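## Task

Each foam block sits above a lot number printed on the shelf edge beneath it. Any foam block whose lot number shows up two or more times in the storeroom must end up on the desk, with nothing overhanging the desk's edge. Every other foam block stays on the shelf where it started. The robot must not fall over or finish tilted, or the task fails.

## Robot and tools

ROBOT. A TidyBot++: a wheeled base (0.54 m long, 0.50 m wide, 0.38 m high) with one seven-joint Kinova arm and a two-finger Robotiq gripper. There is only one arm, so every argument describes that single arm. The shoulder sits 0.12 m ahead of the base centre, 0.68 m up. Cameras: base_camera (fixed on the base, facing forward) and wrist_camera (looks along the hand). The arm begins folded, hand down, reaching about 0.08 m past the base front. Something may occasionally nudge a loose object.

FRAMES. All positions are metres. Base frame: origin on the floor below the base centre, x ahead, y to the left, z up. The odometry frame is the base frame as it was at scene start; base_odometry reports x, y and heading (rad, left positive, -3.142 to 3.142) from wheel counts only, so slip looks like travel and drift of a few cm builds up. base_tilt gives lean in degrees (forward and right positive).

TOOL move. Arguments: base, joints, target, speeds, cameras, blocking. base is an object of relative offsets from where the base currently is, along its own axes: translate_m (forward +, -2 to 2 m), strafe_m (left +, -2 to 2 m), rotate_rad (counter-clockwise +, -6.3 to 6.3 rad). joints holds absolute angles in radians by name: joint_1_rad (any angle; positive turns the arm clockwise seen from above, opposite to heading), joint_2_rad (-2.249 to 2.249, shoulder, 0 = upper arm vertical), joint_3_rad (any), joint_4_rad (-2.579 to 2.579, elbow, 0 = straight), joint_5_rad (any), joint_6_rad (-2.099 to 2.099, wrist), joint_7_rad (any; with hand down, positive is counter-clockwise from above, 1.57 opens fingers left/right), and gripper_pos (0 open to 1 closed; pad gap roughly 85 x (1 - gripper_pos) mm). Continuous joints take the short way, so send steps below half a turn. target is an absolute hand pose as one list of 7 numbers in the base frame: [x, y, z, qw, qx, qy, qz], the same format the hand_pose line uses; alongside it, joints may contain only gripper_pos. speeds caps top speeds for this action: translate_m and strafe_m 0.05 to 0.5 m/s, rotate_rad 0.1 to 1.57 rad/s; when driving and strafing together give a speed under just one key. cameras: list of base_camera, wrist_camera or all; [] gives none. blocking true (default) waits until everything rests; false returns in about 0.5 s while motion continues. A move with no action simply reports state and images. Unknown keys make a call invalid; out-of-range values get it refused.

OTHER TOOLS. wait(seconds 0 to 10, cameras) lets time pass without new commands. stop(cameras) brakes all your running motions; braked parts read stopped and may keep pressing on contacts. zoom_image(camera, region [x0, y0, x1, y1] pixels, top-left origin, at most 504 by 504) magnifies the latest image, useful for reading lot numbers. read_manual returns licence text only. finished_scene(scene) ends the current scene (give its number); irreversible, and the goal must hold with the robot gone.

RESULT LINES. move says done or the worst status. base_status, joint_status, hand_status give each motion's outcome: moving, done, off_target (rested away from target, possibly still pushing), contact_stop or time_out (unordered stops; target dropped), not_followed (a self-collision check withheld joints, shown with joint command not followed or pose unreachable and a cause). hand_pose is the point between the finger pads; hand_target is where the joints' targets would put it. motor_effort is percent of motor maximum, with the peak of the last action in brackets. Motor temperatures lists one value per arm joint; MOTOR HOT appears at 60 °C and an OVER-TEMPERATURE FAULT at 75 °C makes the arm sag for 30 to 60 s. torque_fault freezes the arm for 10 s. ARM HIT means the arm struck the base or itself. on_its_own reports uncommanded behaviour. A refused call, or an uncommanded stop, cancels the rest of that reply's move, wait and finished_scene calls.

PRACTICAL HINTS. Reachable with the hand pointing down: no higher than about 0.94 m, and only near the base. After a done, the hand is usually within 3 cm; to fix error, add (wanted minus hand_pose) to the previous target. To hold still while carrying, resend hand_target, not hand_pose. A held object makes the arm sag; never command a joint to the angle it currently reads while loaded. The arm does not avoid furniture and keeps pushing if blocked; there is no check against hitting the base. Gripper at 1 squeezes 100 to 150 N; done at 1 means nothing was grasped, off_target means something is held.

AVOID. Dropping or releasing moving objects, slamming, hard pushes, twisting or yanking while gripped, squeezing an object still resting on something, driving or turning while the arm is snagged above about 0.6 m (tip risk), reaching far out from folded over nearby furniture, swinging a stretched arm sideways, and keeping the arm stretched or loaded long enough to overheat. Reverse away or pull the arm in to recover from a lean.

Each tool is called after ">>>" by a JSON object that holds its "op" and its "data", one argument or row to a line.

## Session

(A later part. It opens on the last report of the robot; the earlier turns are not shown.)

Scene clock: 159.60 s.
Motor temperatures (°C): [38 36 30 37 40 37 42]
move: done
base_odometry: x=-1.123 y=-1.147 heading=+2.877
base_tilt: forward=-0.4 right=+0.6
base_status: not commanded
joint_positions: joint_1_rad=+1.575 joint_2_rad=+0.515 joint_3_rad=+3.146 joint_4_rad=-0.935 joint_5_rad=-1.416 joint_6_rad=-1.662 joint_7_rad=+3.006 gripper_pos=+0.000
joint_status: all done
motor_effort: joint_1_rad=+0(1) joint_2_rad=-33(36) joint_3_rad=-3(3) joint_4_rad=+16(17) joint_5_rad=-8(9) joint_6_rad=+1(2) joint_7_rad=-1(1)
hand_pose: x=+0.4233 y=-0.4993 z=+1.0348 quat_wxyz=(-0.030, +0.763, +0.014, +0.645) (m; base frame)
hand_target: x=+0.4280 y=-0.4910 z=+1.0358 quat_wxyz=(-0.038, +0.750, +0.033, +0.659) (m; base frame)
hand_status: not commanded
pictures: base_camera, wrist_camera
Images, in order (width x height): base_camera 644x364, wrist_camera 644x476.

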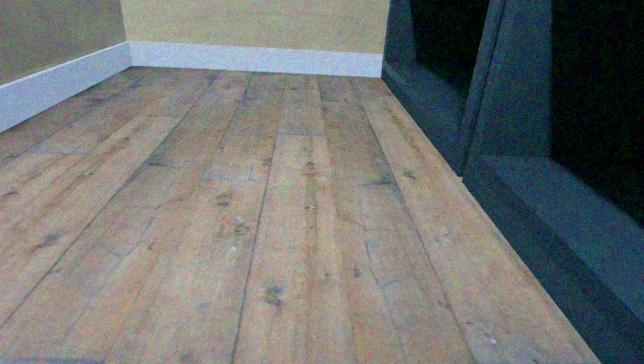

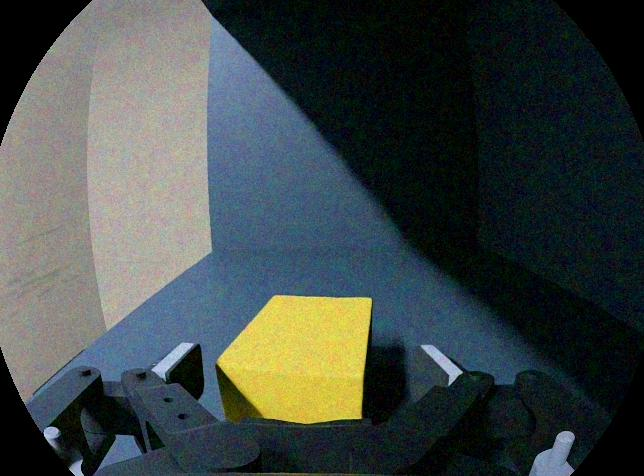

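>>> {"op": "move", "data": {
  "joints": {"gripper_pos":0.5}
}}

Scene clock: 160.57 s.
Motor temperatures (°C): [38 36 30 37 40 37 42]
move: done
base_odometry: x=-1.123 y=-1.147 heading=+2.877
base_tilt: forward=-0.4 right=+0.6
base_status: not commanded
joint_positions: joint_1_rad=+1.575 joint_2_rad=+0.514 joint_3_rad=+3.146 joint_4_rad=-0.935 joint_5_rad=-1.416 joint_6_rad=-1.662 joint_7_rad=+3.007 gripper_pos=+0.470
joint_status: all done
motor_effort: joint_1_rad=+0(2) joint_2_rad=-33(34) joint_3_rad=-3(3) joint_4_rad=+16(17) joint_5_rad=-8(8) joint_6_rad=+1(2) joint_7_rad=+0(1)
hand_pose: x=+0.4233 y=-0.4989 z=+1.0354 quat_wxyz=(-0.029, +0.763, +0.015, +0.645) (m; base frame)
hand_target: x=+0.4280 y=-0.4910 z=+1.0358 quat_wxyz=(-0.038, +0.750, +0.033, +0.659) (m; base frame)
hand_status: not commanded
pictures: base_camera, wrist_camera
Images, in order (width x height): base_camera 644x364, wrist_camera 644x476.

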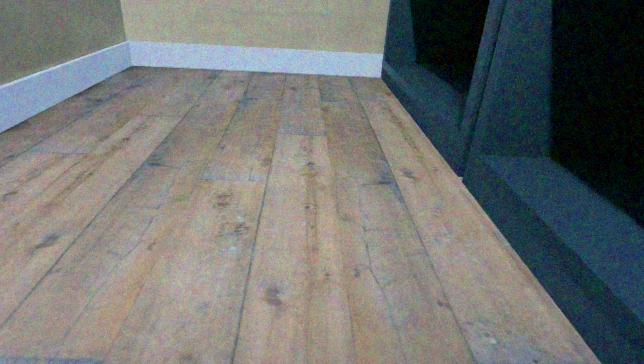

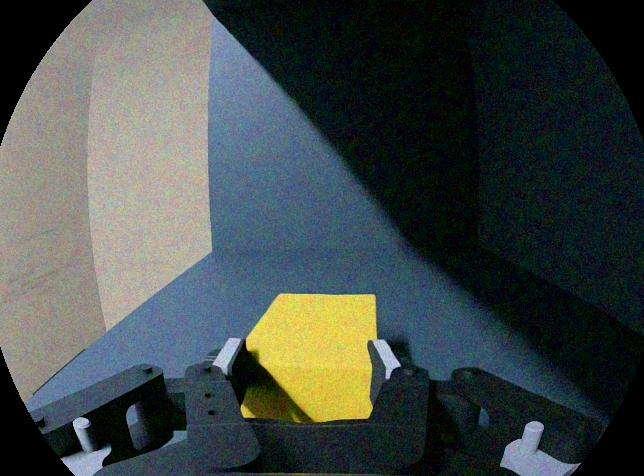

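>>> {"op": "move", "data": {
  "joints": {"gripper_pos":0.75},
  "cameras": []
}}

>>> {"op": "move", "data": {
  "joints": {"joint_2_rad":0.57,"joint_4_rad":-0.62,"joint_5_rad":-1.45,"joint_6_rad":-1.70,"joint_7_rad":2.8}
}}

Scene clock: 162.33 s.
Motor temperatures (°C): [38 36 30 37 40 37 42]
move: off_target
base_odometry: x=-1.123 y=-1.147 heading=+2.877
base_tilt: forward=-0.4 right=+0.6
base_status: not commanded
joint_positions: joint_1_rad=+1.575 joint_2_rad=+0.514 joint_3_rad=+3.146 joint_4_rad=-0.935 joint_5_rad=-1.416 joint_6_rad=-1.662 joint_7_rad=+3.007 gripper_pos=+0.470
joint_status: gripper_pos off_target (ended at +0.470, target +0.750)
motor_effort: joint_1_rad=+0(1) joint_2_rad=-34(34) joint_3_rad=-3(3) joint_4_rad=+17(17) joint_5_rad=-8(8) joint_6_rad=+1(2) joint_7_rad=+0(1)
hand_pose: x=+0.4233 y=-0.4989 z=+1.0354 quat_wxyz=(-0.029, +0.763, +0.015, +0.645) (m; base frame)
hand_target: x=+0.4280 y=-0.4910 z=+1.0358 quat_wxyz=(-0.038, +0.750, +0.033, +0.659) (m; base frame)
hand_status: not commanded
pictures: none
No camera images: "cameras" was empty.

Scene clock: 164.07 s.
Motor temperatures (°C): [38 36 30 37 40 37 42]
move: done
base_odometry: x=-1.123 y=-1.147 heading=+2.877
base_tilt: forward=-0.3 right=+0.6
base_status: not commanded
joint_positions: joint_1_rad=+1.575 joint_2_rad=+0.540 joint_3_rad=+3.146 joint_4_rad=-0.636 joint_5_rad=-1.416 joint_6_rad=-1.662 joint_7_rad=+2.844 gripper_pos=+0.470
joint_status: all done
motor_effort: joint_1_rad=+0(1) joint_2_rad=-33(36) joint_3_rad=-3(3) joint_4_rad=+15(18) joint_5_rad=-8(9) joint_6_rad=+3(4) joint_7_rad=+0(1)
hand_pose: x=+0.4235 y=-0.5007 z=+1.1086 quat_wxyz=(+0.023, +0.767, +0.041, +0.641) (m; base frame)
hand_target: x=+0.4272 y=-0.4947 z=+1.1040 quat_wxyz=(-0.017, +0.760, +0.039, +0.649) (m; base frame)
hand_status: not commanded
pictures: base_camera, wrist_camera
Images, in order (width x height): base_camera 644x364, wrist_camera 644x476.

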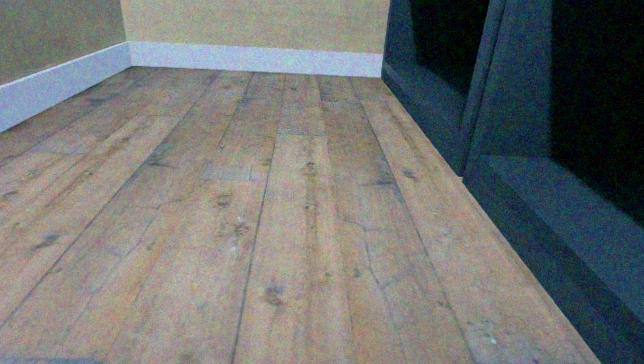

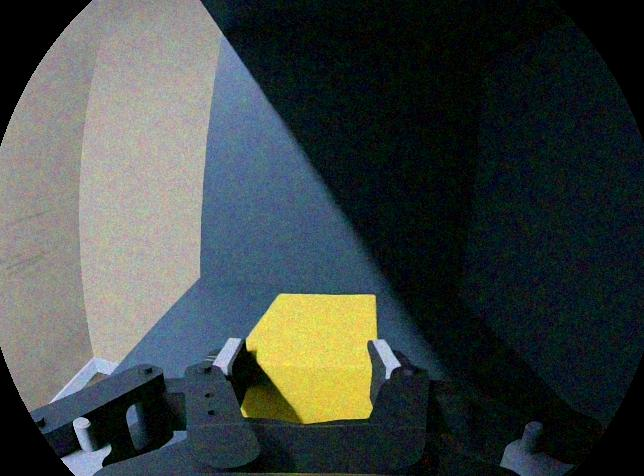

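>>> {"op": "move", "data": {
  "base": {"strafe_m":0.3},
  "speeds": {"strafe_m":0.25},
  "cameras": []
}}

>>> {"op": "move", "data": {
  "joints": {"joint_1_rad":0,"joint_2_rad":-0.35,"joint_3_rad":3.14,"joint_4_rad":-2.4,"joint_5_rad":0,"joint_6_rad":0.2,"joint_7_rad":1.57}
}}

>>> {"op": "move", "data": {
  "base": {"translate_m":-1.9,"strafe_m":-0.12},
  "cameras": []
}}

>>> {"op": "move", "data": {
  "base": {"translate_m":-0.5}
}}

Scene clock: 166.93 s.
Motor temperatures (°C): [38 36 30 37 40 37 42]
move: done
base_odometry: x=-1.201 y=-1.437 heading=+2.877
base_tilt: forward=-0.4 right=+0.6
base_status: done
joint_positions: joint_1_rad=+1.575 joint_2_rad=+0.551 joint_3_rad=+3.146 joint_4_rad=-0.635 joint_5_rad=-1.416 joint_6_rad=-1.662 joint_7_rad=+2.843 gripper_pos=+0.470
joint_status: not commanded
motor_effort: joint_1_rad=-1(1) joint_2_rad=-34(37) joint_3_rad=-3(4) joint_4_rad=+16(17) joint_5_rad=-8(8) joint_6_rad=+4(4) joint_7_rad=+0(1)
hand_pose: x=+0.4235 y=-0.5056 z=+1.1031 quat_wxyz=(+0.018, +0.767, +0.037, +0.641) (m; base frame)
hand_target: x=+0.4272 y=-0.4947 z=+1.1040 quat_wxyz=(-0.017, +0.760, +0.039, +0.649) (m; base frame)
hand_status: not commanded
pictures: none
No camera images: "cameras" was empty.

Scene clock: 170.27 s.
Motor temperatures (°C): [38 36 30 37 40 37 42]
move: done
base_odometry: x=-1.201 y=-1.437 heading=+2.877
base_tilt: forward=-0.3 right=+0.6
base_status: not commanded
joint_positions: joint_1_rad=+0.019 joint_2_rad=-0.337 joint_3_rad=+3.146 joint_4_rad=-2.370 joint_5_rad=-0.071 joint_6_rad=+0.141 joint_7_rad=+1.614 gripper_pos=+0.470
joint_status: all done
motor_effort: joint_1_rad=-1(3) joint_2_rad=-8(35) joint_3_rad=+0(5) joint_4_rad=+21(22) joint_5_rad=+1(9) joint_6_rad=+8(10) joint_7_rad=+0(1)
hand_pose: x=+0.5564 y=-0.0118 z=+0.8403 quat_wxyz=(+0.002, +0.811, -0.023, +0.585) (m; base frame)
hand_target: x=+0.5529 y=+0.0021 z=+0.8463 quat_wxyz=(+0.000, +0.799, +0.000, +0.602) (m; base frame)
hand_status: not commanded
pictures: base_camera, wrist_camera
Images, in order (width x height): base_camera 644x364, wrist_camera 644x476.

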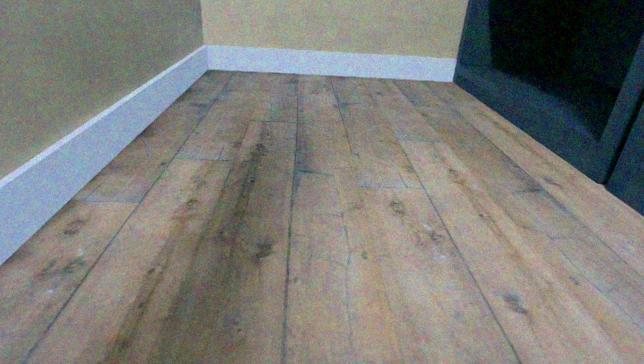

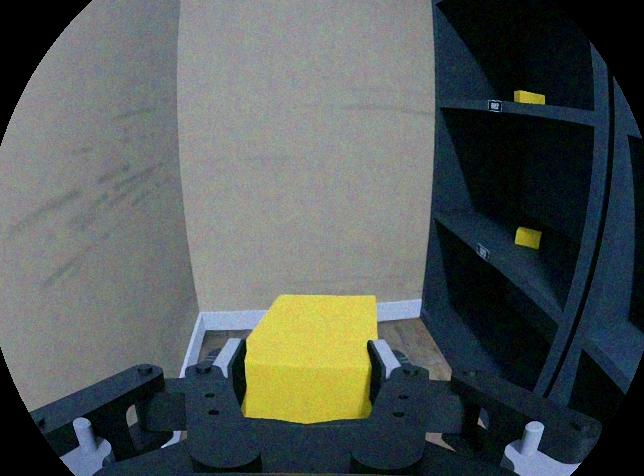

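Scene clock: 175.37 s.
Motor temperatures (°C): [38 36 30 37 40 37 42]
move: done
base_odometry: x=+0.664 y=-1.818 heading=+2.877
base_tilt: forward=-0.4 right=+0.6
base_status: done
joint_positions: joint_1_rad=+0.018 joint_2_rad=-0.345 joint_3_rad=+3.146 joint_4_rad=-2.373 joint_5_rad=-0.069 joint_6_rad=+0.146 joint_7_rad=+1.613 gripper_pos=+0.470
joint_status: not commanded
motor_effort: joint_1_rad=+0(1) joint_2_rad=-8(11) joint_3_rad=+0(1) joint_4_rad=+21(22) joint_5_rad=+1(1) joint_6_rad=+9(9) joint_7_rad=-1(1)
hand_pose: x=+0.5549 y=-0.0117 z=+0.8435 quat_wxyz=(+0.002, +0.808, -0.023, +0.589) (m; base frame)
hand_target: x=+0.5529 y=+0.0021 z=+0.8463 quat_wxyz=(+0.000, +0.799, +0.000, +0.602) (m; base frame)
hand_status: not commanded
pictures: none
No camera images: "cameras" was empty.

Scene clock: 177.70 s.
Motor temperatures (°C): [38 36 30 37 40 37 42]
move: done
base_odometry: x=+1.147 y=-1.948 heading=+2.877
base_tilt: forward=-0.4 right=+0.6
base_status: done
joint_positions: joint_1_rad=+0.018 joint_2_rad=-0.352 joint_3_rad=+3.146 joint_4_rad=-2.375 joint_5_rad=-0.069 joint_6_rad=+0.147 joint_7_rad=+1.613 gripper_pos=+0.470
joint_status: not commanded
motor_effort: joint_1_rad=+0(1) joint_2_rad=-7(11) joint_3_rad=+0(1) joint_4_rad=+21(22) joint_5_rad=+1(1) joint_6_rad=+9(10) joint_7_rad=+0(1)
hand_pose: x=+0.5535 y=-0.0116 z=+0.8455 quat_wxyz=(+0.002, +0.806, -0.023, +0.591) (m; base frame)
hand_target: x=+0.5529 y=+0.0021 z=+0.8463 quat_wxyz=(+0.000, +0.799, +0.000, +0.602) (m; base frame)
hand_status: not commanded
pictures: base_camera, wrist_camera
Images, in order (width x height): base_camera 644x364, wrist_camera 644x476.

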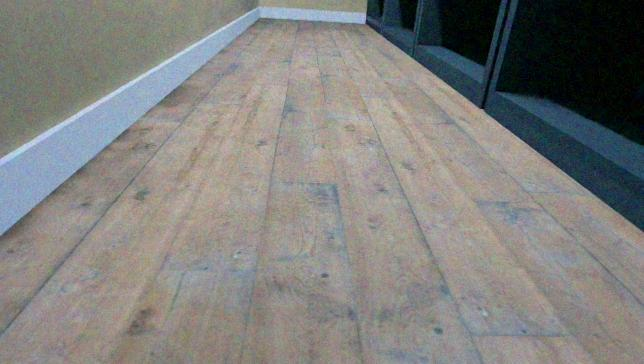

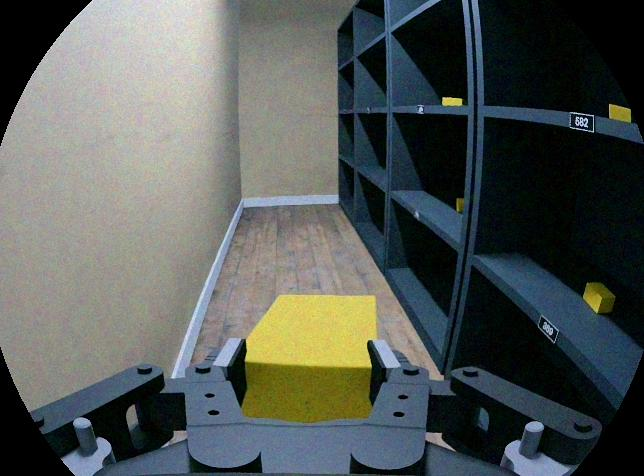

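>>> {"op": "move", "data": {
  "base": {"translate_m":-0.08},
  "cameras": []
}}

>>> {"op": "move", "data": {
  "joints": {"joint_1_rad":1.57}
}}

>>> {"op": "move", "data": {
  "base": {"strafe_m":-1.6}
}}

Scene clock: 179.63 s.
Motor temperatures (°C): [38 36 30 37 40 37 42]
move: done
base_odometry: x=+1.224 y=-1.969 heading=+2.877
base_tilt: forward=-0.3 right=+0.6
base_status: done
joint_positions: joint_1_rad=+0.018 joint_2_rad=-0.355 joint_3_rad=+3.146 joint_4_rad=-2.376 joint_5_rad=-0.069 joint_6_rad=+0.148 joint_7_rad=+1.613 gripper_pos=+0.470
joint_status: not commanded
motor_effort: joint_1_rad=+0(1) joint_2_rad=-7(10) joint_3_rad=+0(1) joint_4_rad=+20(22) joint_5_rad=+1(1) joint_6_rad=+9(9) joint_7_rad=+0(1)
hand_pose: x=+0.5528 y=-0.0116 z=+0.8465 quat_wxyz=(+0.002, +0.806, -0.023, +0.592) (m; base frame)
hand_target: x=+0.5529 y=+0.0021 z=+0.8463 quat_wxyz=(+0.000, +0.799, +0.000, +0.602) (m; base frame)
hand_status: not commanded
pictures: none
No camera images: "cameras" was empty.

Scene clock: 182.43 s.
Motor temperatures (°C): [38 36 30 37 40 37 42]
move: done
base_odometry: x=+1.224 y=-1.969 heading=+2.877
base_tilt: forward=-0.4 right=+0.6
base_status: not commanded
joint_positions: joint_1_rad=+1.552 joint_2_rad=-0.355 joint_3_rad=+3.146 joint_4_rad=-2.376 joint_5_rad=-0.069 joint_6_rad=+0.148 joint_7_rad=+1.613 gripper_pos=+0.470
joint_status: all done
motor_effort: joint_1_rad=+0(2) joint_2_rad=-8(8) joint_3_rad=+0(1) joint_4_rad=+21(22) joint_5_rad=+1(1) joint_6_rad=+9(10) joint_7_rad=+0(1)
hand_pose: x=+0.1236 y=-0.4340 z=+0.8465 quat_wxyz=(+0.412, +0.564, -0.575, +0.425) (m; base frame)
hand_target: x=+0.1214 y=-0.4339 z=+0.8463 quat_wxyz=(+0.425, +0.565, -0.564, +0.426) (m; base frame)
hand_status: not commanded
pictures: base_camera, wrist_camera
Images, in order (width x height): base_camera 644x364, wrist_camera 644x476.

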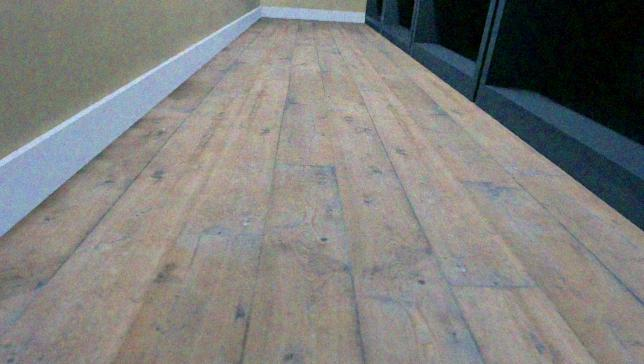

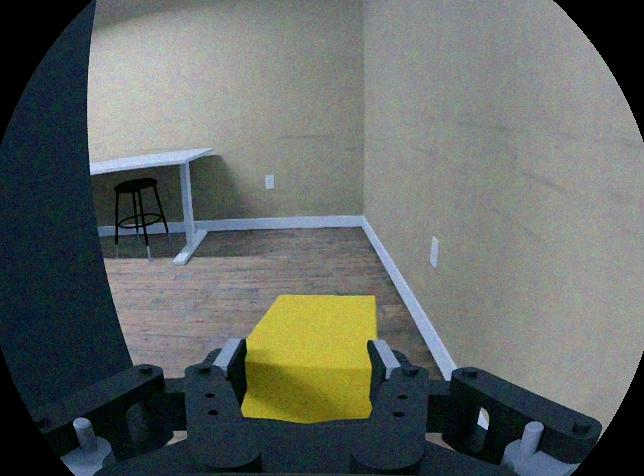

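Scene clock: 186.90 s.
Motor temperatures (°C): [38 36 30 37 40 37 42]
move: done
base_odometry: x=+1.642 y=-0.424 heading=+2.877
base_tilt: forward=-0.4 right=+0.6
base_status: done
joint_positions: joint_1_rad=+1.552 joint_2_rad=-0.354 joint_3_rad=+3.146 joint_4_rad=-2.377 joint_5_rad=-0.069 joint_6_rad=+0.149 joint_7_rad=+1.613 gripper_pos=+0.470
joint_status: not commanded
motor_effort: joint_1_rad=-1(1) joint_2_rad=-8(10) joint_3_rad=+0(1) joint_4_rad=+21(22) joint_5_rad=+1(1) joint_6_rad=+9(10) joint_7_rad=+0(1)
hand_pose: x=+0.1234 y=-0.4340 z=+0.8464 quat_wxyz=(+0.413, +0.564, -0.575, +0.425) (m; base frame)
hand_target: x=+0.1214 y=-0.4339 z=+0.8463 quat_wxyz=(+0.425, +0.565, -0.564, +0.426) (m; base frame)
hand_status: not commanded
pictures: base_camera, wrist_camera
Images, in order (width x height): base_camera 644x364, wrist_camera 644x476.

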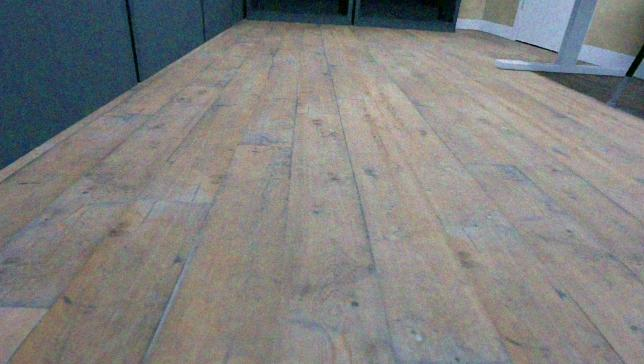

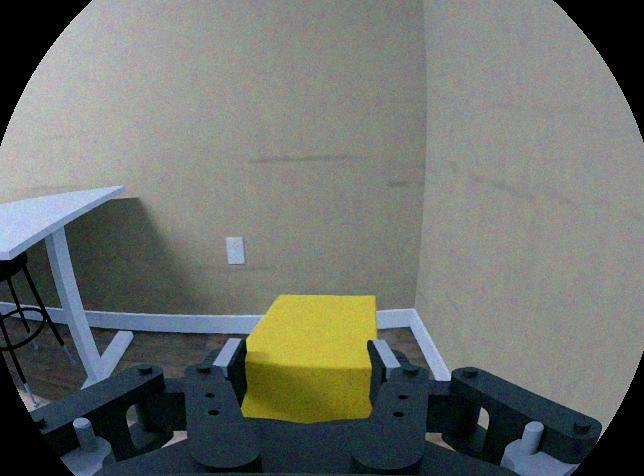

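>>> {"op": "move", "data": {
  "joints": {"joint_4_rad":-2.12,"joint_6_rad":-0.2},
  "base": {"translate_m":1.3}
}}

Scene clock: 191.03 s.
Motor temperatures (°C): [38 36 30 37 40 37 42]
move: done
base_odometry: x=+0.387 y=-0.084 heading=+2.876
base_tilt: forward=-0.4 right=+0.6
base_status: done
joint_positions: joint_1_rad=+1.554 joint_2_rad=-0.354 joint_3_rad=+3.145 joint_4_rad=-2.134 joint_5_rad=-0.069 joint_6_rad=-0.153 joint_7_rad=+1.613 gripper_pos=+0.470
joint_status: all done
motor_effort: joint_1_rad=+0(1) joint_2_rad=-9(9) joint_3_rad=+0(2) joint_4_rad=+22(23) joint_5_rad=+1(1) joint_6_rad=+9(10) joint_7_rad=-1(1)
hand_pose: x=+0.1296 y=-0.4527 z=+0.9014 quat_wxyz=(+0.391, +0.580, -0.583, +0.413) (m; base frame)
hand_target: x=+0.1215 y=-0.4507 z=+0.8939 quat_wxyz=(+0.391, +0.590, -0.589, +0.391) (m; base frame)
hand_status: not commanded
pictures: base_camera, wrist_camera
Images, in order (width x height): base_camera 644x364, wrist_camera 644x476.

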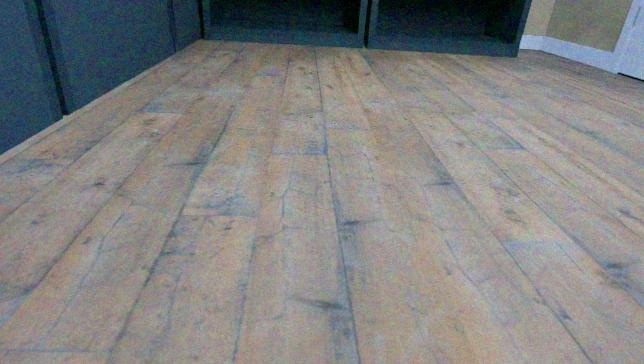

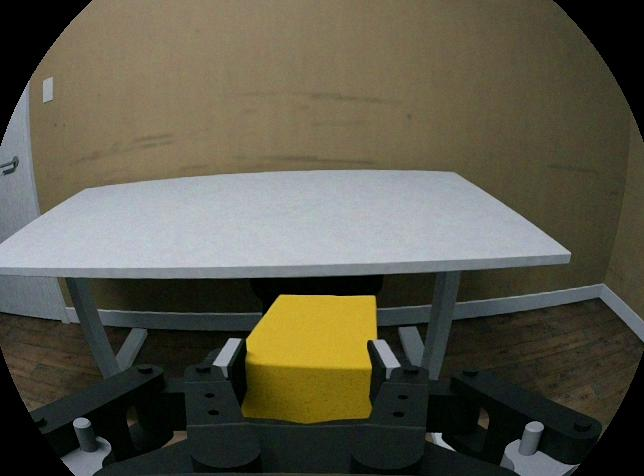

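>>> {"op": "move", "data": {
  "base": {"strafe_m":-0.33},
  "cameras": []
}}

>>> {"op": "move", "data": {
  "joints": {"joint_2_rad":0.29,"joint_4_rad":-1.86,"joint_6_rad":0.46,"joint_5_rad":0.05}
}}

Scene clock: 193.60 s.
Motor temperatures (°C): [38 36 30 37 40 37 42]
move: done
base_odometry: x=+0.474 y=+0.235 heading=+2.877
base_tilt: forward=-0.4 right=+0.6
base_status: done
joint_positions: joint_1_rad=+1.554 joint_2_rad=-0.349 joint_3_rad=+3.145 joint_4_rad=-2.132 joint_5_rad=-0.069 joint_6_rad=-0.156 joint_7_rad=+1.613 gripper_pos=+0.470
joint_status: not commanded
motor_effort: joint_1_rad=-1(1) joint_2_rad=-9(13) joint_3_rad=+1(1) joint_4_rad=+23(24) joint_5_rad=+0(1) joint_6_rad=+9(9) joint_7_rad=+0(1)
hand_pose: x=+0.1296 y=-0.4538 z=+0.8994 quat_wxyz=(+0.389, +0.581, -0.585, +0.412) (m; base frame)
hand_target: x=+0.1215 y=-0.4507 z=+0.8939 quat_wxyz=(+0.391, +0.590, -0.589, +0.391) (m; base frame)
hand_status: not commanded
pictures: none
No camera images: "cameras" was empty.

Scene clock: 195.80 s.
Motor temperatures (°C): [38 36 30 37 40 37 42]
move: done
base_odometry: x=+0.474 y=+0.234 heading=+2.877
base_tilt: forward=-0.3 right=+0.6
base_status: not commanded
joint_positions: joint_1_rad=+1.554 joint_2_rad=+0.270 joint_3_rad=+3.145 joint_4_rad=-1.877 joint_5_rad=-0.020 joint_6_rad=+0.401 joint_7_rad=+1.613 gripper_pos=+0.470
joint_status: all done
motor_effort: joint_1_rad=-1(1) joint_2_rad=-29(30) joint_3_rad=+0(1) joint_4_rad=+20(23) joint_5_rad=+1(2) joint_6_rad=+9(10) joint_7_rad=+0(1)
hand_pose: x=+0.1274 y=-0.6823 z=+0.8614 quat_wxyz=(+0.459, +0.550, -0.533, +0.450) (m; base frame)
hand_target: x=+0.1288 y=-0.6923 z=+0.8758 quat_wxyz=(+0.473, +0.546, -0.511, +0.465) (m; base frame)
hand_status: not commanded
pictures: base_camera, wrist_camera
Images, in order (width x height): base_camera 644x364, wrist_camera 644x476.

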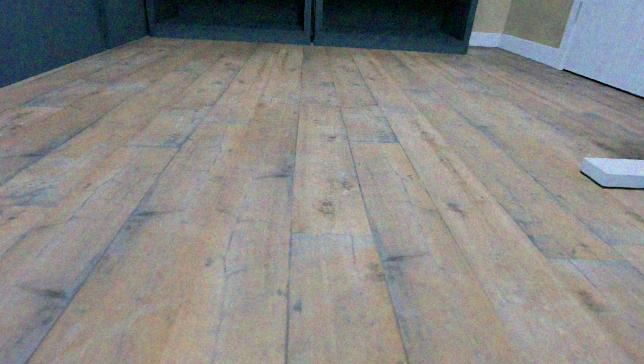

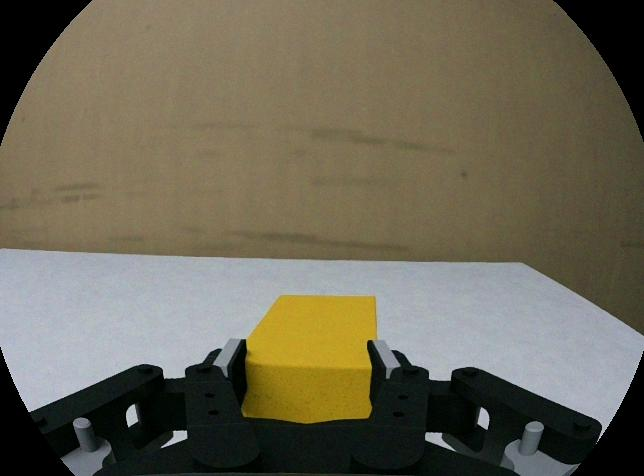

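>>> {"op": "move", "data": {
  "joints": {"joint_2_rad":0.34,"joint_4_rad":-1.91,"joint_6_rad":0.55},
  "cameras": []
}}

>>> {"op": "move", "data": {
  "joints": {"joint_2_rad":0.37,"joint_4_rad":-1.945,"joint_6_rad":0.62}
}}

Scene clock: 197.03 s.
Motor temperatures (°C): [38 36 30 37 40 37 42]
move: done
base_odometry: x=+0.474 y=+0.234 heading=+2.877
base_tilt: forward=-0.3 right=+0.6
base_status: not commanded
joint_positions: joint_1_rad=+1.554 joint_2_rad=+0.319 joint_3_rad=+3.145 joint_4_rad=-1.891 joint_5_rad=-0.020 joint_6_rad=+0.498 joint_7_rad=+1.613 gripper_pos=+0.470
joint_status: all done
motor_effort: joint_1_rad=-1(1) joint_2_rad=-30(31) joint_3_rad=+0(0) joint_4_rad=+18(21) joint_5_rad=+1(1) joint_6_rad=+8(10) joint_7_rad=+0(1)
hand_pose: x=+0.1271 y=-0.6923 z=+0.8502 quat_wxyz=(+0.469, +0.542, -0.526, +0.458) (m; base frame)
hand_target: x=+0.1300 y=-0.6934 z=+0.8408 quat_wxyz=(+0.469, +0.549, -0.513, +0.464) (m; base frame)
hand_status: not commanded
pictures: none
No camera images: "cameras" was empty.

Scene clock: 197.80 s.
Motor temperatures (°C): [38 36 30 37 40 37 42]
move: done
base_odometry: x=+0.474 y=+0.234 heading=+2.877
base_tilt: forward=-0.3 right=+0.6
base_status: not commanded
joint_positions: joint_1_rad=+1.554 joint_2_rad=+0.346 joint_3_rad=+3.145 joint_4_rad=-1.920 joint_5_rad=-0.019 joint_6_rad=+0.571 joint_7_rad=+1.613 gripper_pos=+0.470
joint_status: all done
motor_effort: joint_1_rad=-1(1) joint_2_rad=-30(32) joint_3_rad=+0(0) joint_4_rad=+18(20) joint_5_rad=+1(1) joint_6_rad=+9(10) joint_7_rad=+0(1)
hand_pose: x=+0.1268 y=-0.6930 z=+0.8374 quat_wxyz=(+0.474, +0.538, -0.522, +0.462) (m; base frame)
hand_target: x=+0.1309 y=-0.6921 z=+0.8224 quat_wxyz=(+0.469, +0.548, -0.512, +0.467) (m; base frame)
hand_status: not commanded
pictures: base_camera, wrist_camera
Images, in order (width x height): base_camera 644x364, wrist_camera 644x476.

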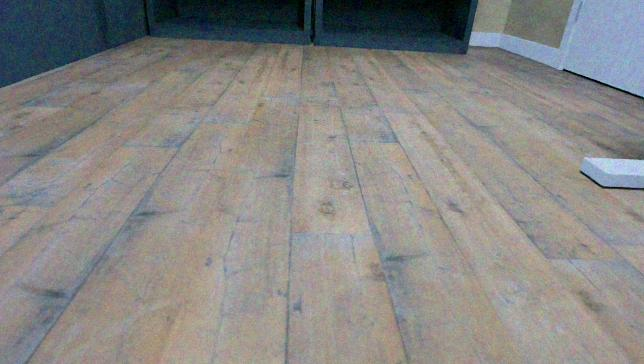

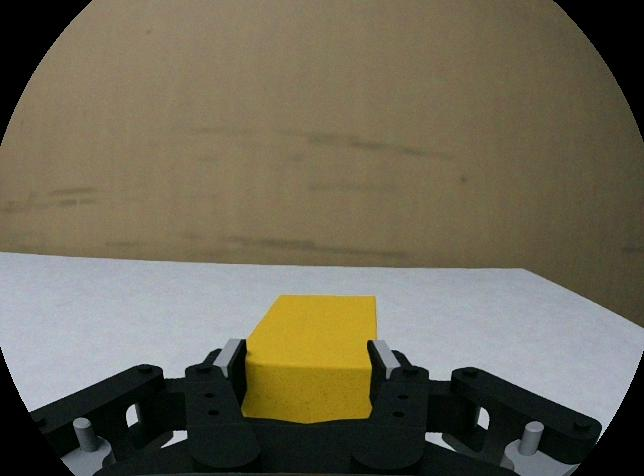

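>>> {"op": "move", "data": {
  "joints": {"joint_2_rad":0.41,"joint_4_rad":-1.985,"joint_6_rad":0.65},
  "cameras": []
}}

>>> {"op": "move", "data": {
  "joints": {"joint_2_rad":0.44,"joint_4_rad":-2.015,"joint_6_rad":0.71}
}}

>>> {"op": "move", "data": {
  "joints": {"joint_2_rad":0.47,"joint_4_rad":-2.045,"joint_6_rad":0.77}
}}

Scene clock: 198.83 s.
Motor temperatures (°C): [38 36 30 37 40 37 42]
move: done
base_odometry: x=+0.474 y=+0.234 heading=+2.877
base_tilt: forward=-0.3 right=+0.6
base_status: not commanded
joint_positions: joint_1_rad=+1.554 joint_2_rad=+0.390 joint_3_rad=+3.145 joint_4_rad=-1.962 joint_5_rad=-0.019 joint_6_rad=+0.601 joint_7_rad=+1.613 gripper_pos=+0.470
joint_status: all done
motor_effort: joint_1_rad=+0(1) joint_2_rad=-31(33) joint_3_rad=+0(0) joint_4_rad=+18(20) joint_5_rad=+1(1) joint_6_rad=+9(10) joint_7_rad=+0(1)
hand_pose: x=+0.1266 y=-0.6895 z=+0.7936 quat_wxyz=(+0.459, +0.552, -0.534, +0.447) (m; base frame)
hand_target: x=+0.1313 y=-0.6876 z=+0.7829 quat_wxyz=(+0.454, +0.559, -0.523, +0.454) (m; base frame)
hand_status: not commanded
pictures: none
No camera images: "cameras" was empty.

Scene clock: 199.57 s.
Motor temperatures (°C): [38 36 30 37 40 37 42]
move: done
base_odometry: x=+0.474 y=+0.234 heading=+2.877
base_tilt: forward=-0.4 right=+0.6
base_status: not commanded
joint_positions: joint_1_rad=+1.554 joint_2_rad=+0.416 joint_3_rad=+3.145 joint_4_rad=-1.990 joint_5_rad=-0.019 joint_6_rad=+0.662 joint_7_rad=+1.613 gripper_pos=+0.470
joint_status: all done
motor_effort: joint_1_rad=+0(1) joint_2_rad=-31(33) joint_3_rad=+0(0) joint_4_rad=+16(18) joint_5_rad=+1(1) joint_6_rad=+9(10) joint_7_rad=+0(1)
hand_pose: x=+0.1263 y=-0.6875 z=+0.7796 quat_wxyz=(+0.461, +0.550, -0.533, +0.448) (m; base frame)
hand_target: x=+0.1320 y=-0.6848 z=+0.7653 quat_wxyz=(+0.453, +0.559, -0.523, +0.456) (m; base frame)
hand_status: not commanded
pictures: base_camera, wrist_camera
Images, in order (width x height): base_camera 644x364, wrist_camera 644x476.

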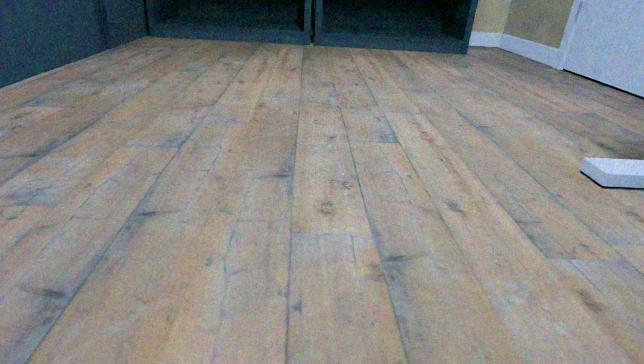

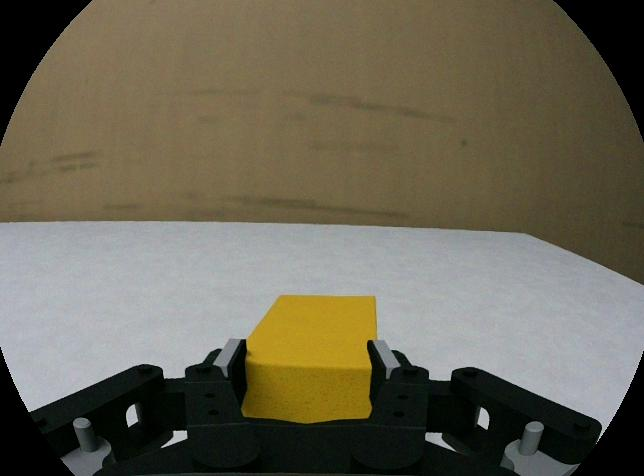

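Scene clock: 200.23 s.
Motor temperatures (°C): [38 36 30 37 40 37 42]
move: done
base_odometry: x=+0.474 y=+0.234 heading=+2.877
base_tilt: forward=-0.4 right=+0.6
base_status: not commanded
joint_positions: joint_1_rad=+1.554 joint_2_rad=+0.436 joint_3_rad=+3.145 joint_4_rad=-2.016 joint_5_rad=-0.018 joint_6_rad=+0.729 joint_7_rad=+1.612 gripper_pos=+0.470
joint_status: all done
motor_effort: joint_1_rad=+0(1) joint_2_rad=-30(31) joint_3_rad=+0(1) joint_4_rad=+16(17) joint_5_rad=+1(1) joint_6_rad=+8(9) joint_7_rad=+0(0)
hand_pose: x=+0.1261 y=-0.6853 z=+0.7735 quat_wxyz=(+0.467, +0.545, -0.528, +0.454) (m; base frame)
hand_target: x=+0.1326 y=-0.6812 z=+0.7482 quat_wxyz=(+0.452, +0.559, -0.524, +0.457) (m; base frame)
hand_status: not commanded
pictures: base_camera, wrist_camera
Images, in order (width x height): base_camera 644x364, wrist_camera 644x476.

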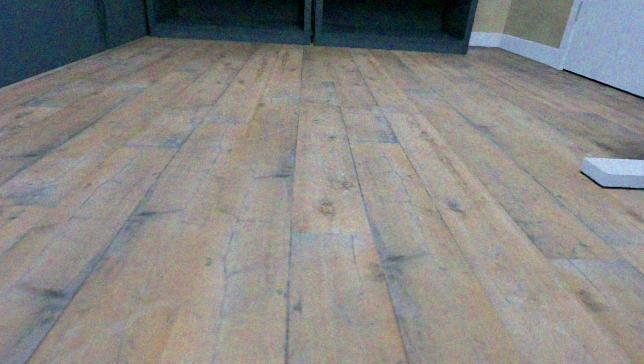

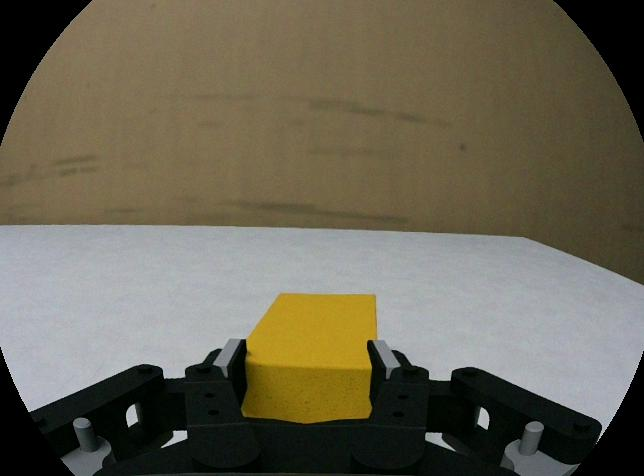

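>>> {"op": "move", "data": {
  "joints": {"joint_2_rad":0.485,"joint_4_rad":-2.05,"joint_6_rad":0.79},
  "cameras": []
}}

>>> {"op": "move", "data": {
  "joints": {"gripper_pos":0.0}
}}

Scene clock: 200.93 s.
Motor temperatures (°C): [38 36 30 37 40 37 42]
move: off_target
base_odometry: x=+0.474 y=+0.234 heading=+2.877
base_tilt: forward=-0.3 right=+0.6
base_status: not commanded
joint_positions: joint_1_rad=+1.554 joint_2_rad=+0.443 joint_3_rad=+3.145 joint_4_rad=-2.019 joint_5_rad=-0.018 joint_6_rad=+0.750 joint_7_rad=+1.612 gripper_pos=+0.470
joint_status: joint_2_rad off_target (ended at +0.443, target +0.485); the others done
motor_effort: joint_1_rad=+0(1) joint_2_rad=-29(30) joint_3_rad=+0(0) joint_4_rad=+16(16) joint_5_rad=+1(1) joint_6_rad=+8(9) joint_7_rad=+0(0)
hand_pose: x=+0.1261 y=-0.6861 z=+0.7732 quat_wxyz=(+0.470, +0.543, -0.526, +0.456) (m; base frame)
hand_target: x=+0.1329 y=-0.6817 z=+0.7417 quat_wxyz=(+0.452, +0.559, -0.524, +0.457) (m; base frame)
hand_status: not commanded
pictures: none
No camera images: "cameras" was empty.

Scene clock: 201.90 s.
Motor temperatures (°C): [38 36 30 37 40 37 42]
move: done
base_odometry: x=+0.474 y=+0.234 heading=+2.877
base_tilt: forward=-0.4 right=+0.6
base_status: not commanded
joint_positions: joint_1_rad=+1.554 joint_2_rad=+0.456 joint_3_rad=+3.145 joint_4_rad=-2.023 joint_5_rad=-0.018 joint_6_rad=+0.750 joint_7_rad=+1.612 gripper_pos=+0.000
joint_status: all done
motor_effort: joint_1_rad=+0(1) joint_2_rad=-31(32) joint_3_rad=+0(1) joint_4_rad=+16(17) joint_5_rad=+1(1) joint_6_rad=+8(10) joint_7_rad=+0(1)
hand_pose: x=+0.1261 y=-0.6861 z=+0.7624 quat_wxyz=(+0.466, +0.547, -0.529, +0.452) (m; base frame)
hand_target: x=+0.1329 y=-0.6817 z=+0.7417 quat_wxyz=(+0.452, +0.559, -0.524, +0.457) (m; base frame)
hand_status: not commanded
pictures: base_camera, wrist_camera
Images, in order (width x height): base_camera 644x364, wrist_camera 644x476.

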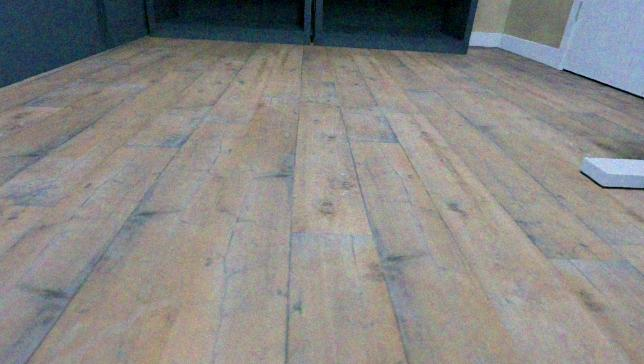

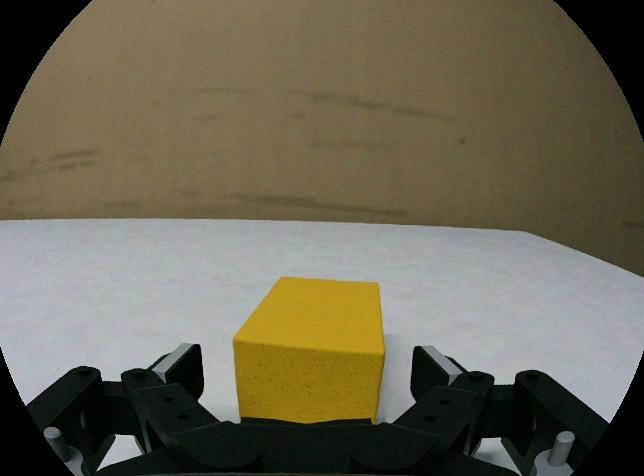

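>>> {"op": "move", "data": {
  "base": {"strafe_m":0.3},
  "speeds": {"strafe_m":0.2}
}}

Scene clock: 205.47 s.
Motor temperatures (°C): [38 36 30 37 40 37 42]
move: done
base_odometry: x=+0.395 y=-0.055 heading=+2.878
base_tilt: forward=-0.4 right=+0.6
base_status: done
joint_positions: joint_1_rad=+1.556 joint_2_rad=+0.462 joint_3_rad=+3.145 joint_4_rad=-2.026 joint_5_rad=-0.017 joint_6_rad=+0.750 joint_7_rad=+1.612 gripper_pos=+0.000
joint_status: not commanded
motor_effort: joint_1_rad=+0(2) joint_2_rad=-31(35) joint_3_rad=+0(1) joint_4_rad=+16(17) joint_5_rad=+1(1) joint_6_rad=+8(10) joint_7_rad=+0(1)
hand_pose: x=+0.1252 y=-0.6857 z=+0.7570 quat_wxyz=(+0.464, +0.549, -0.531, +0.449) (m; base frame)
hand_target: x=+0.1329 y=-0.6817 z=+0.7417 quat_wxyz=(+0.452, +0.559, -0.524, +0.457) (m; base frame)
hand_status: not commanded
pictures: base_camera, wrist_camera
Images, in order (width x height): base_camera 644x364, wrist_camera 644x476.

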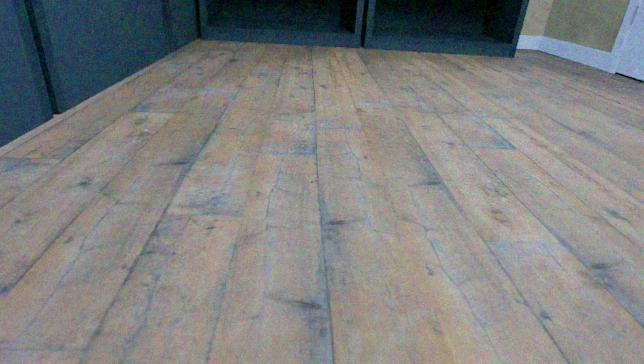

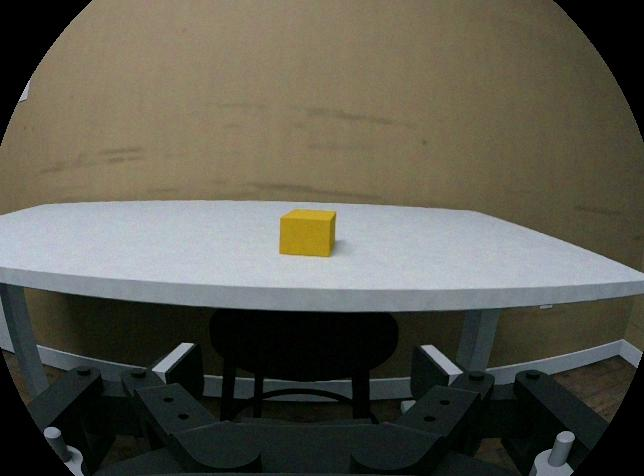

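>>> {"op": "move", "data": {
  "joints": {"joint_1_rad":1.57,"joint_2_rad":-0.35,"joint_4_rad":-1.9,"joint_5_rad":0.05,"joint_6_rad":-0.3},
  "cameras": []
}}

>>> {"op": "move", "data": {
  "base": {"rotate_rad":1.575},
  "cameras": []
}}

>>> {"op": "move", "data": {
  "base": {"strafe_m":-1.75,"translate_m":0.3}
}}

Scene clock: 208.77 s.
Motor temperatures (°C): [38 36 30 37 40 37 42]
move: done
base_odometry: x=+0.395 y=-0.055 heading=+2.878
base_tilt: forward=-0.4 right=+0.6
base_status: not commanded
joint_positions: joint_1_rad=+1.556 joint_2_rad=-0.344 joint_3_rad=+3.145 joint_4_rad=-1.915 joint_5_rad=-0.017 joint_6_rad=-0.250 joint_7_rad=+1.612 gripper_pos=+0.000
joint_status: all done
motor_effort: joint_1_rad=+0(2) joint_2_rad=-10(34) joint_3_rad=+1(1) joint_4_rad=+23(23) joint_5_rad=+0(2) joint_6_rad=+8(10) joint_7_rad=+0(1)
hand_pose: x=+0.1269 y=-0.4741 z=+1.0008 quat_wxyz=(+0.435, +0.569, -0.547, +0.432) (m; base frame)
hand_target: x=+0.1170 y=-0.4692 z=+0.9979 quat_wxyz=(+0.439, +0.575, -0.554, +0.412) (m; base frame)
hand_status: not commanded
pictures: none
No camera images: "cameras" was empty.

Scene clock: 211.07 s.
Motor temperatures (°C): [38 36 30 37 40 37 42]
move: done
base_odometry: x=+0.395 y=-0.055 heading=-1.831
base_tilt: forward=-0.4 right=+0.6
base_status: done
joint_positions: joint_1_rad=+1.557 joint_2_rad=-0.344 joint_3_rad=+3.142 joint_4_rad=-1.914 joint_5_rad=-0.017 joint_6_rad=-0.252 joint_7_rad=+1.612 gripper_pos=+0.000
joint_status: not commanded
motor_effort: joint_1_rad=+0(2) joint_2_rad=-9(11) joint_3_rad=+1(3) joint_4_rad=+22(24) joint_5_rad=+1(1) joint_6_rad=+9(9) joint_7_rad=+0(1)
hand_pose: x=+0.1277 y=-0.4739 z=+1.0007 quat_wxyz=(+0.435, +0.570, -0.547, +0.432) (m; base frame)
hand_target: x=+0.1170 y=-0.4692 z=+0.9979 quat_wxyz=(+0.439, +0.575, -0.554, +0.412) (m; base frame)
hand_status: not commanded
pictures: none
No camera images: "cameras" was empty.

Scene clock: 216.00 s.
Motor temperatures (°C): [38 36 30 37 40 37 42]
move: done
base_odometry: x=-1.373 y=+0.104 heading=-1.830
base_tilt: forward=-0.3 right=+0.6
base_status: done
joint_positions: joint_1_rad=+1.557 joint_2_rad=-0.349 joint_3_rad=+3.142 joint_4_rad=-1.913 joint_5_rad=-0.017 joint_6_rad=-0.255 joint_7_rad=+1.612 gripper_pos=+0.000
joint_status: not commanded
motor_effort: joint_1_rad=+0(1) joint_2_rad=-9(12) joint_3_rad=+1(1) joint_4_rad=+22(24) joint_5_rad=+1(1) joint_6_rad=+9(9) joint_7_rad=+0(1)
hand_pose: x=+0.1277 y=-0.4723 z=+1.0029 quat_wxyz=(+0.436, +0.569, -0.546, +0.433) (m; base frame)
hand_target: x=+0.1170 y=-0.4692 z=+0.9979 quat_wxyz=(+0.439, +0.575, -0.554, +0.412) (m; base frame)
hand_status: not commanded
pictures: base_camera, wrist_camera
Images, in order (width x height): base_camera 644x364, wrist_camera 644x476.

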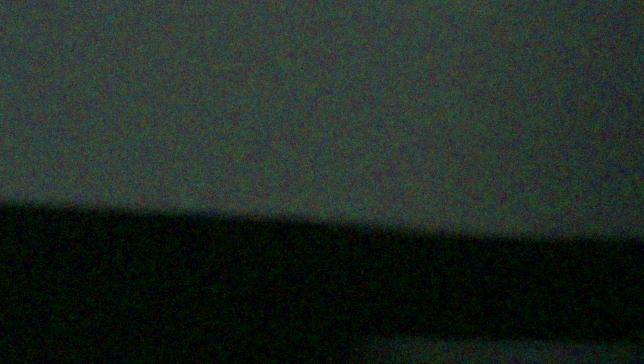

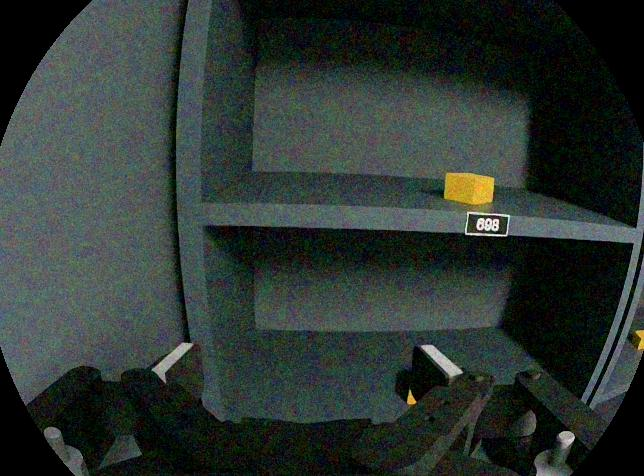

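>>> {"op": "move", "data": {
  "base": {"translate_m":-0.4,"strafe_m":-0.1},
  "joints": {"joint_2_rad":-0.14,"joint_4_rad":-0.85,"joint_6_rad":-1.46}
}}

Scene clock: 218.90 s.
Motor temperatures (°C): [38 36 30 37 40 37 42]
move: done
base_odometry: x=-1.368 y=+0.517 heading=-1.829
base_tilt: forward=-0.4 right=+0.6
base_status: done
joint_positions: joint_1_rad=+1.559 joint_2_rad=-0.162 joint_3_rad=+3.143 joint_4_rad=-0.867 joint_5_rad=-0.014 joint_6_rad=-1.409 joint_7_rad=+1.612 gripper_pos=+0.000
joint_status: all done
motor_effort: joint_1_rad=+0(2) joint_2_rad=-9(12) joint_3_rad=+1(3) joint_4_rad=+15(24) joint_5_rad=+0(1) joint_6_rad=+8(9) joint_7_rad=+0(1)
hand_pose: x=+0.1290 y=-0.4022 z=+1.1757 quat_wxyz=(+0.348, +0.633, -0.598, +0.347) (m; base frame)
hand_target: x=+0.1059 y=-0.4030 z=+1.1615 quat_wxyz=(+0.346, +0.619, -0.631, +0.314) (m; base frame)
hand_status: not commanded
pictures: base_camera, wrist_camera
Images, in order (width x height): base_camera 644x364, wrist_camera 644x476.

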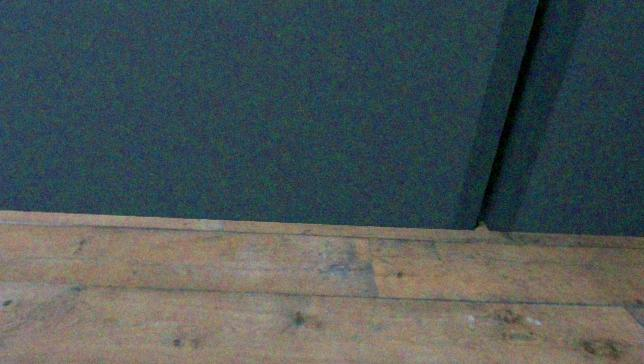

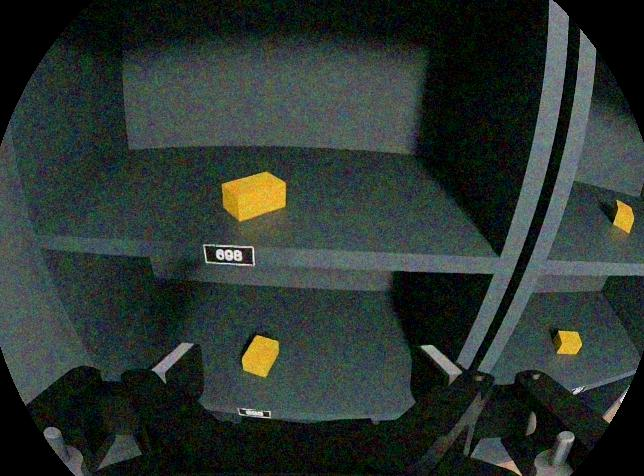

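>>> {"op": "move", "data": {
  "joints": {"joint_1_rad":1.57,"joint_2_rad":0.33,"joint_3_rad":3.14,"joint_4_rad":-1.06,"joint_5_rad":1.33,"joint_6_rad":-1.11,"joint_7_rad":0.28},
  "base": {"translate_m":0.3}
}}

>>> {"op": "move", "data": {
  "base": {"strafe_m":-0.25},
  "speeds": {"strafe_m":0.2}
}}

Scene clock: 222.03 s.
Motor temperatures (°C): [38 36 30 37 40 37 42]
move: done
base_odometry: x=-1.445 y=+0.227 heading=-1.829
base_tilt: forward=-0.3 right=+0.6
base_status: done
joint_positions: joint_1_rad=+1.561 joint_2_rad=+0.316 joint_3_rad=+3.142 joint_4_rad=-1.033 joint_5_rad=+1.264 joint_6_rad=-1.162 joint_7_rad=+0.325 gripper_pos=+0.000
joint_status: all done
motor_effort: joint_1_rad=-1(3) joint_2_rad=-30(33) joint_3_rad=+1(3) joint_4_rad=+19(21) joint_5_rad=+8(9) joint_6_rad=+3(9) joint_7_rad=+0(1)
hand_pose: x=-0.1465 y=-0.5800 z=+1.0932 quat_wxyz=(+0.620, +0.182, -0.747, +0.154) (m; base frame)
hand_target: x=-0.1495 y=-0.5944 z=+1.0954 quat_wxyz=(+0.639, +0.190, -0.727, +0.161) (m; base frame)
hand_status: not commanded
pictures: base_camera, wrist_camera
Images, in order (width x height): base_camera 644x364, wrist_camera 644x476.

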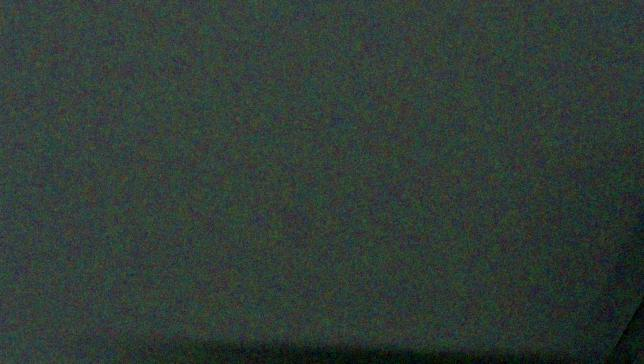

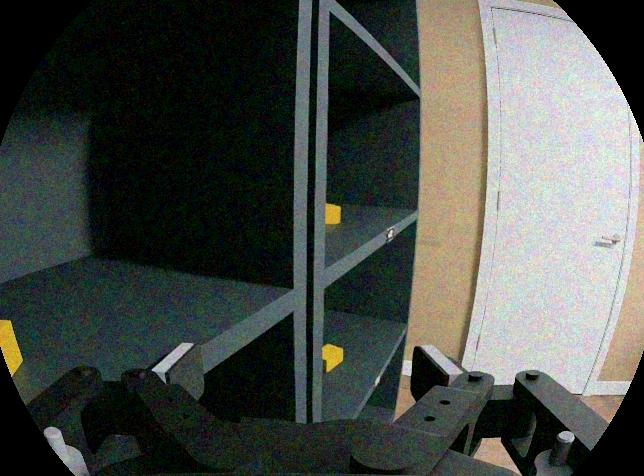

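Scene clock: 224.07 s.
Motor temperatures (°C): [38 36 30 37 40 37 42]
move: done
base_odometry: x=-1.686 y=+0.290 heading=-1.829
base_tilt: forward=-0.4 right=+0.6
base_status: done
joint_positions: joint_1_rad=+1.561 joint_2_rad=+0.318 joint_3_rad=+3.142 joint_4_rad=-1.034 joint_5_rad=+1.268 joint_6_rad=-1.158 joint_7_rad=+0.323 gripper_pos=+0.000
joint_status: not commanded
motor_effort: joint_1_rad=+0(2) joint_2_rad=-30(33) joint_3_rad=+1(2) joint_4_rad=+19(20) joint_5_rad=+8(9) joint_6_rad=+3(4) joint_7_rad=+0(1)
hand_pose: x=-0.1464 y=-0.5814 z=+1.0936 quat_wxyz=(+0.621, +0.183, -0.746, +0.155) (m; base frame)
hand_target: x=-0.1495 y=-0.5944 z=+1.0954 quat_wxyz=(+0.639, +0.190, -0.727, +0.161) (m; base frame)
hand_status: not commanded
pictures: base_camera, wrist_camera
Images, in order (width x height): base_camera 644x364, wrist_camera 644x476.

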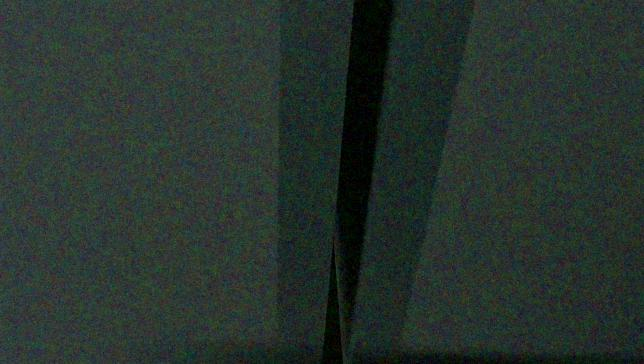

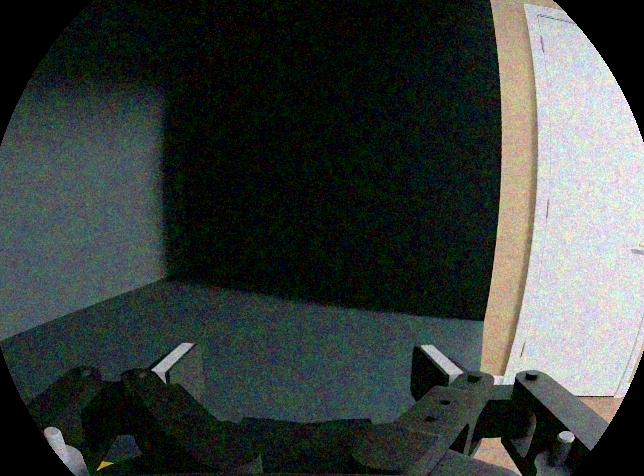

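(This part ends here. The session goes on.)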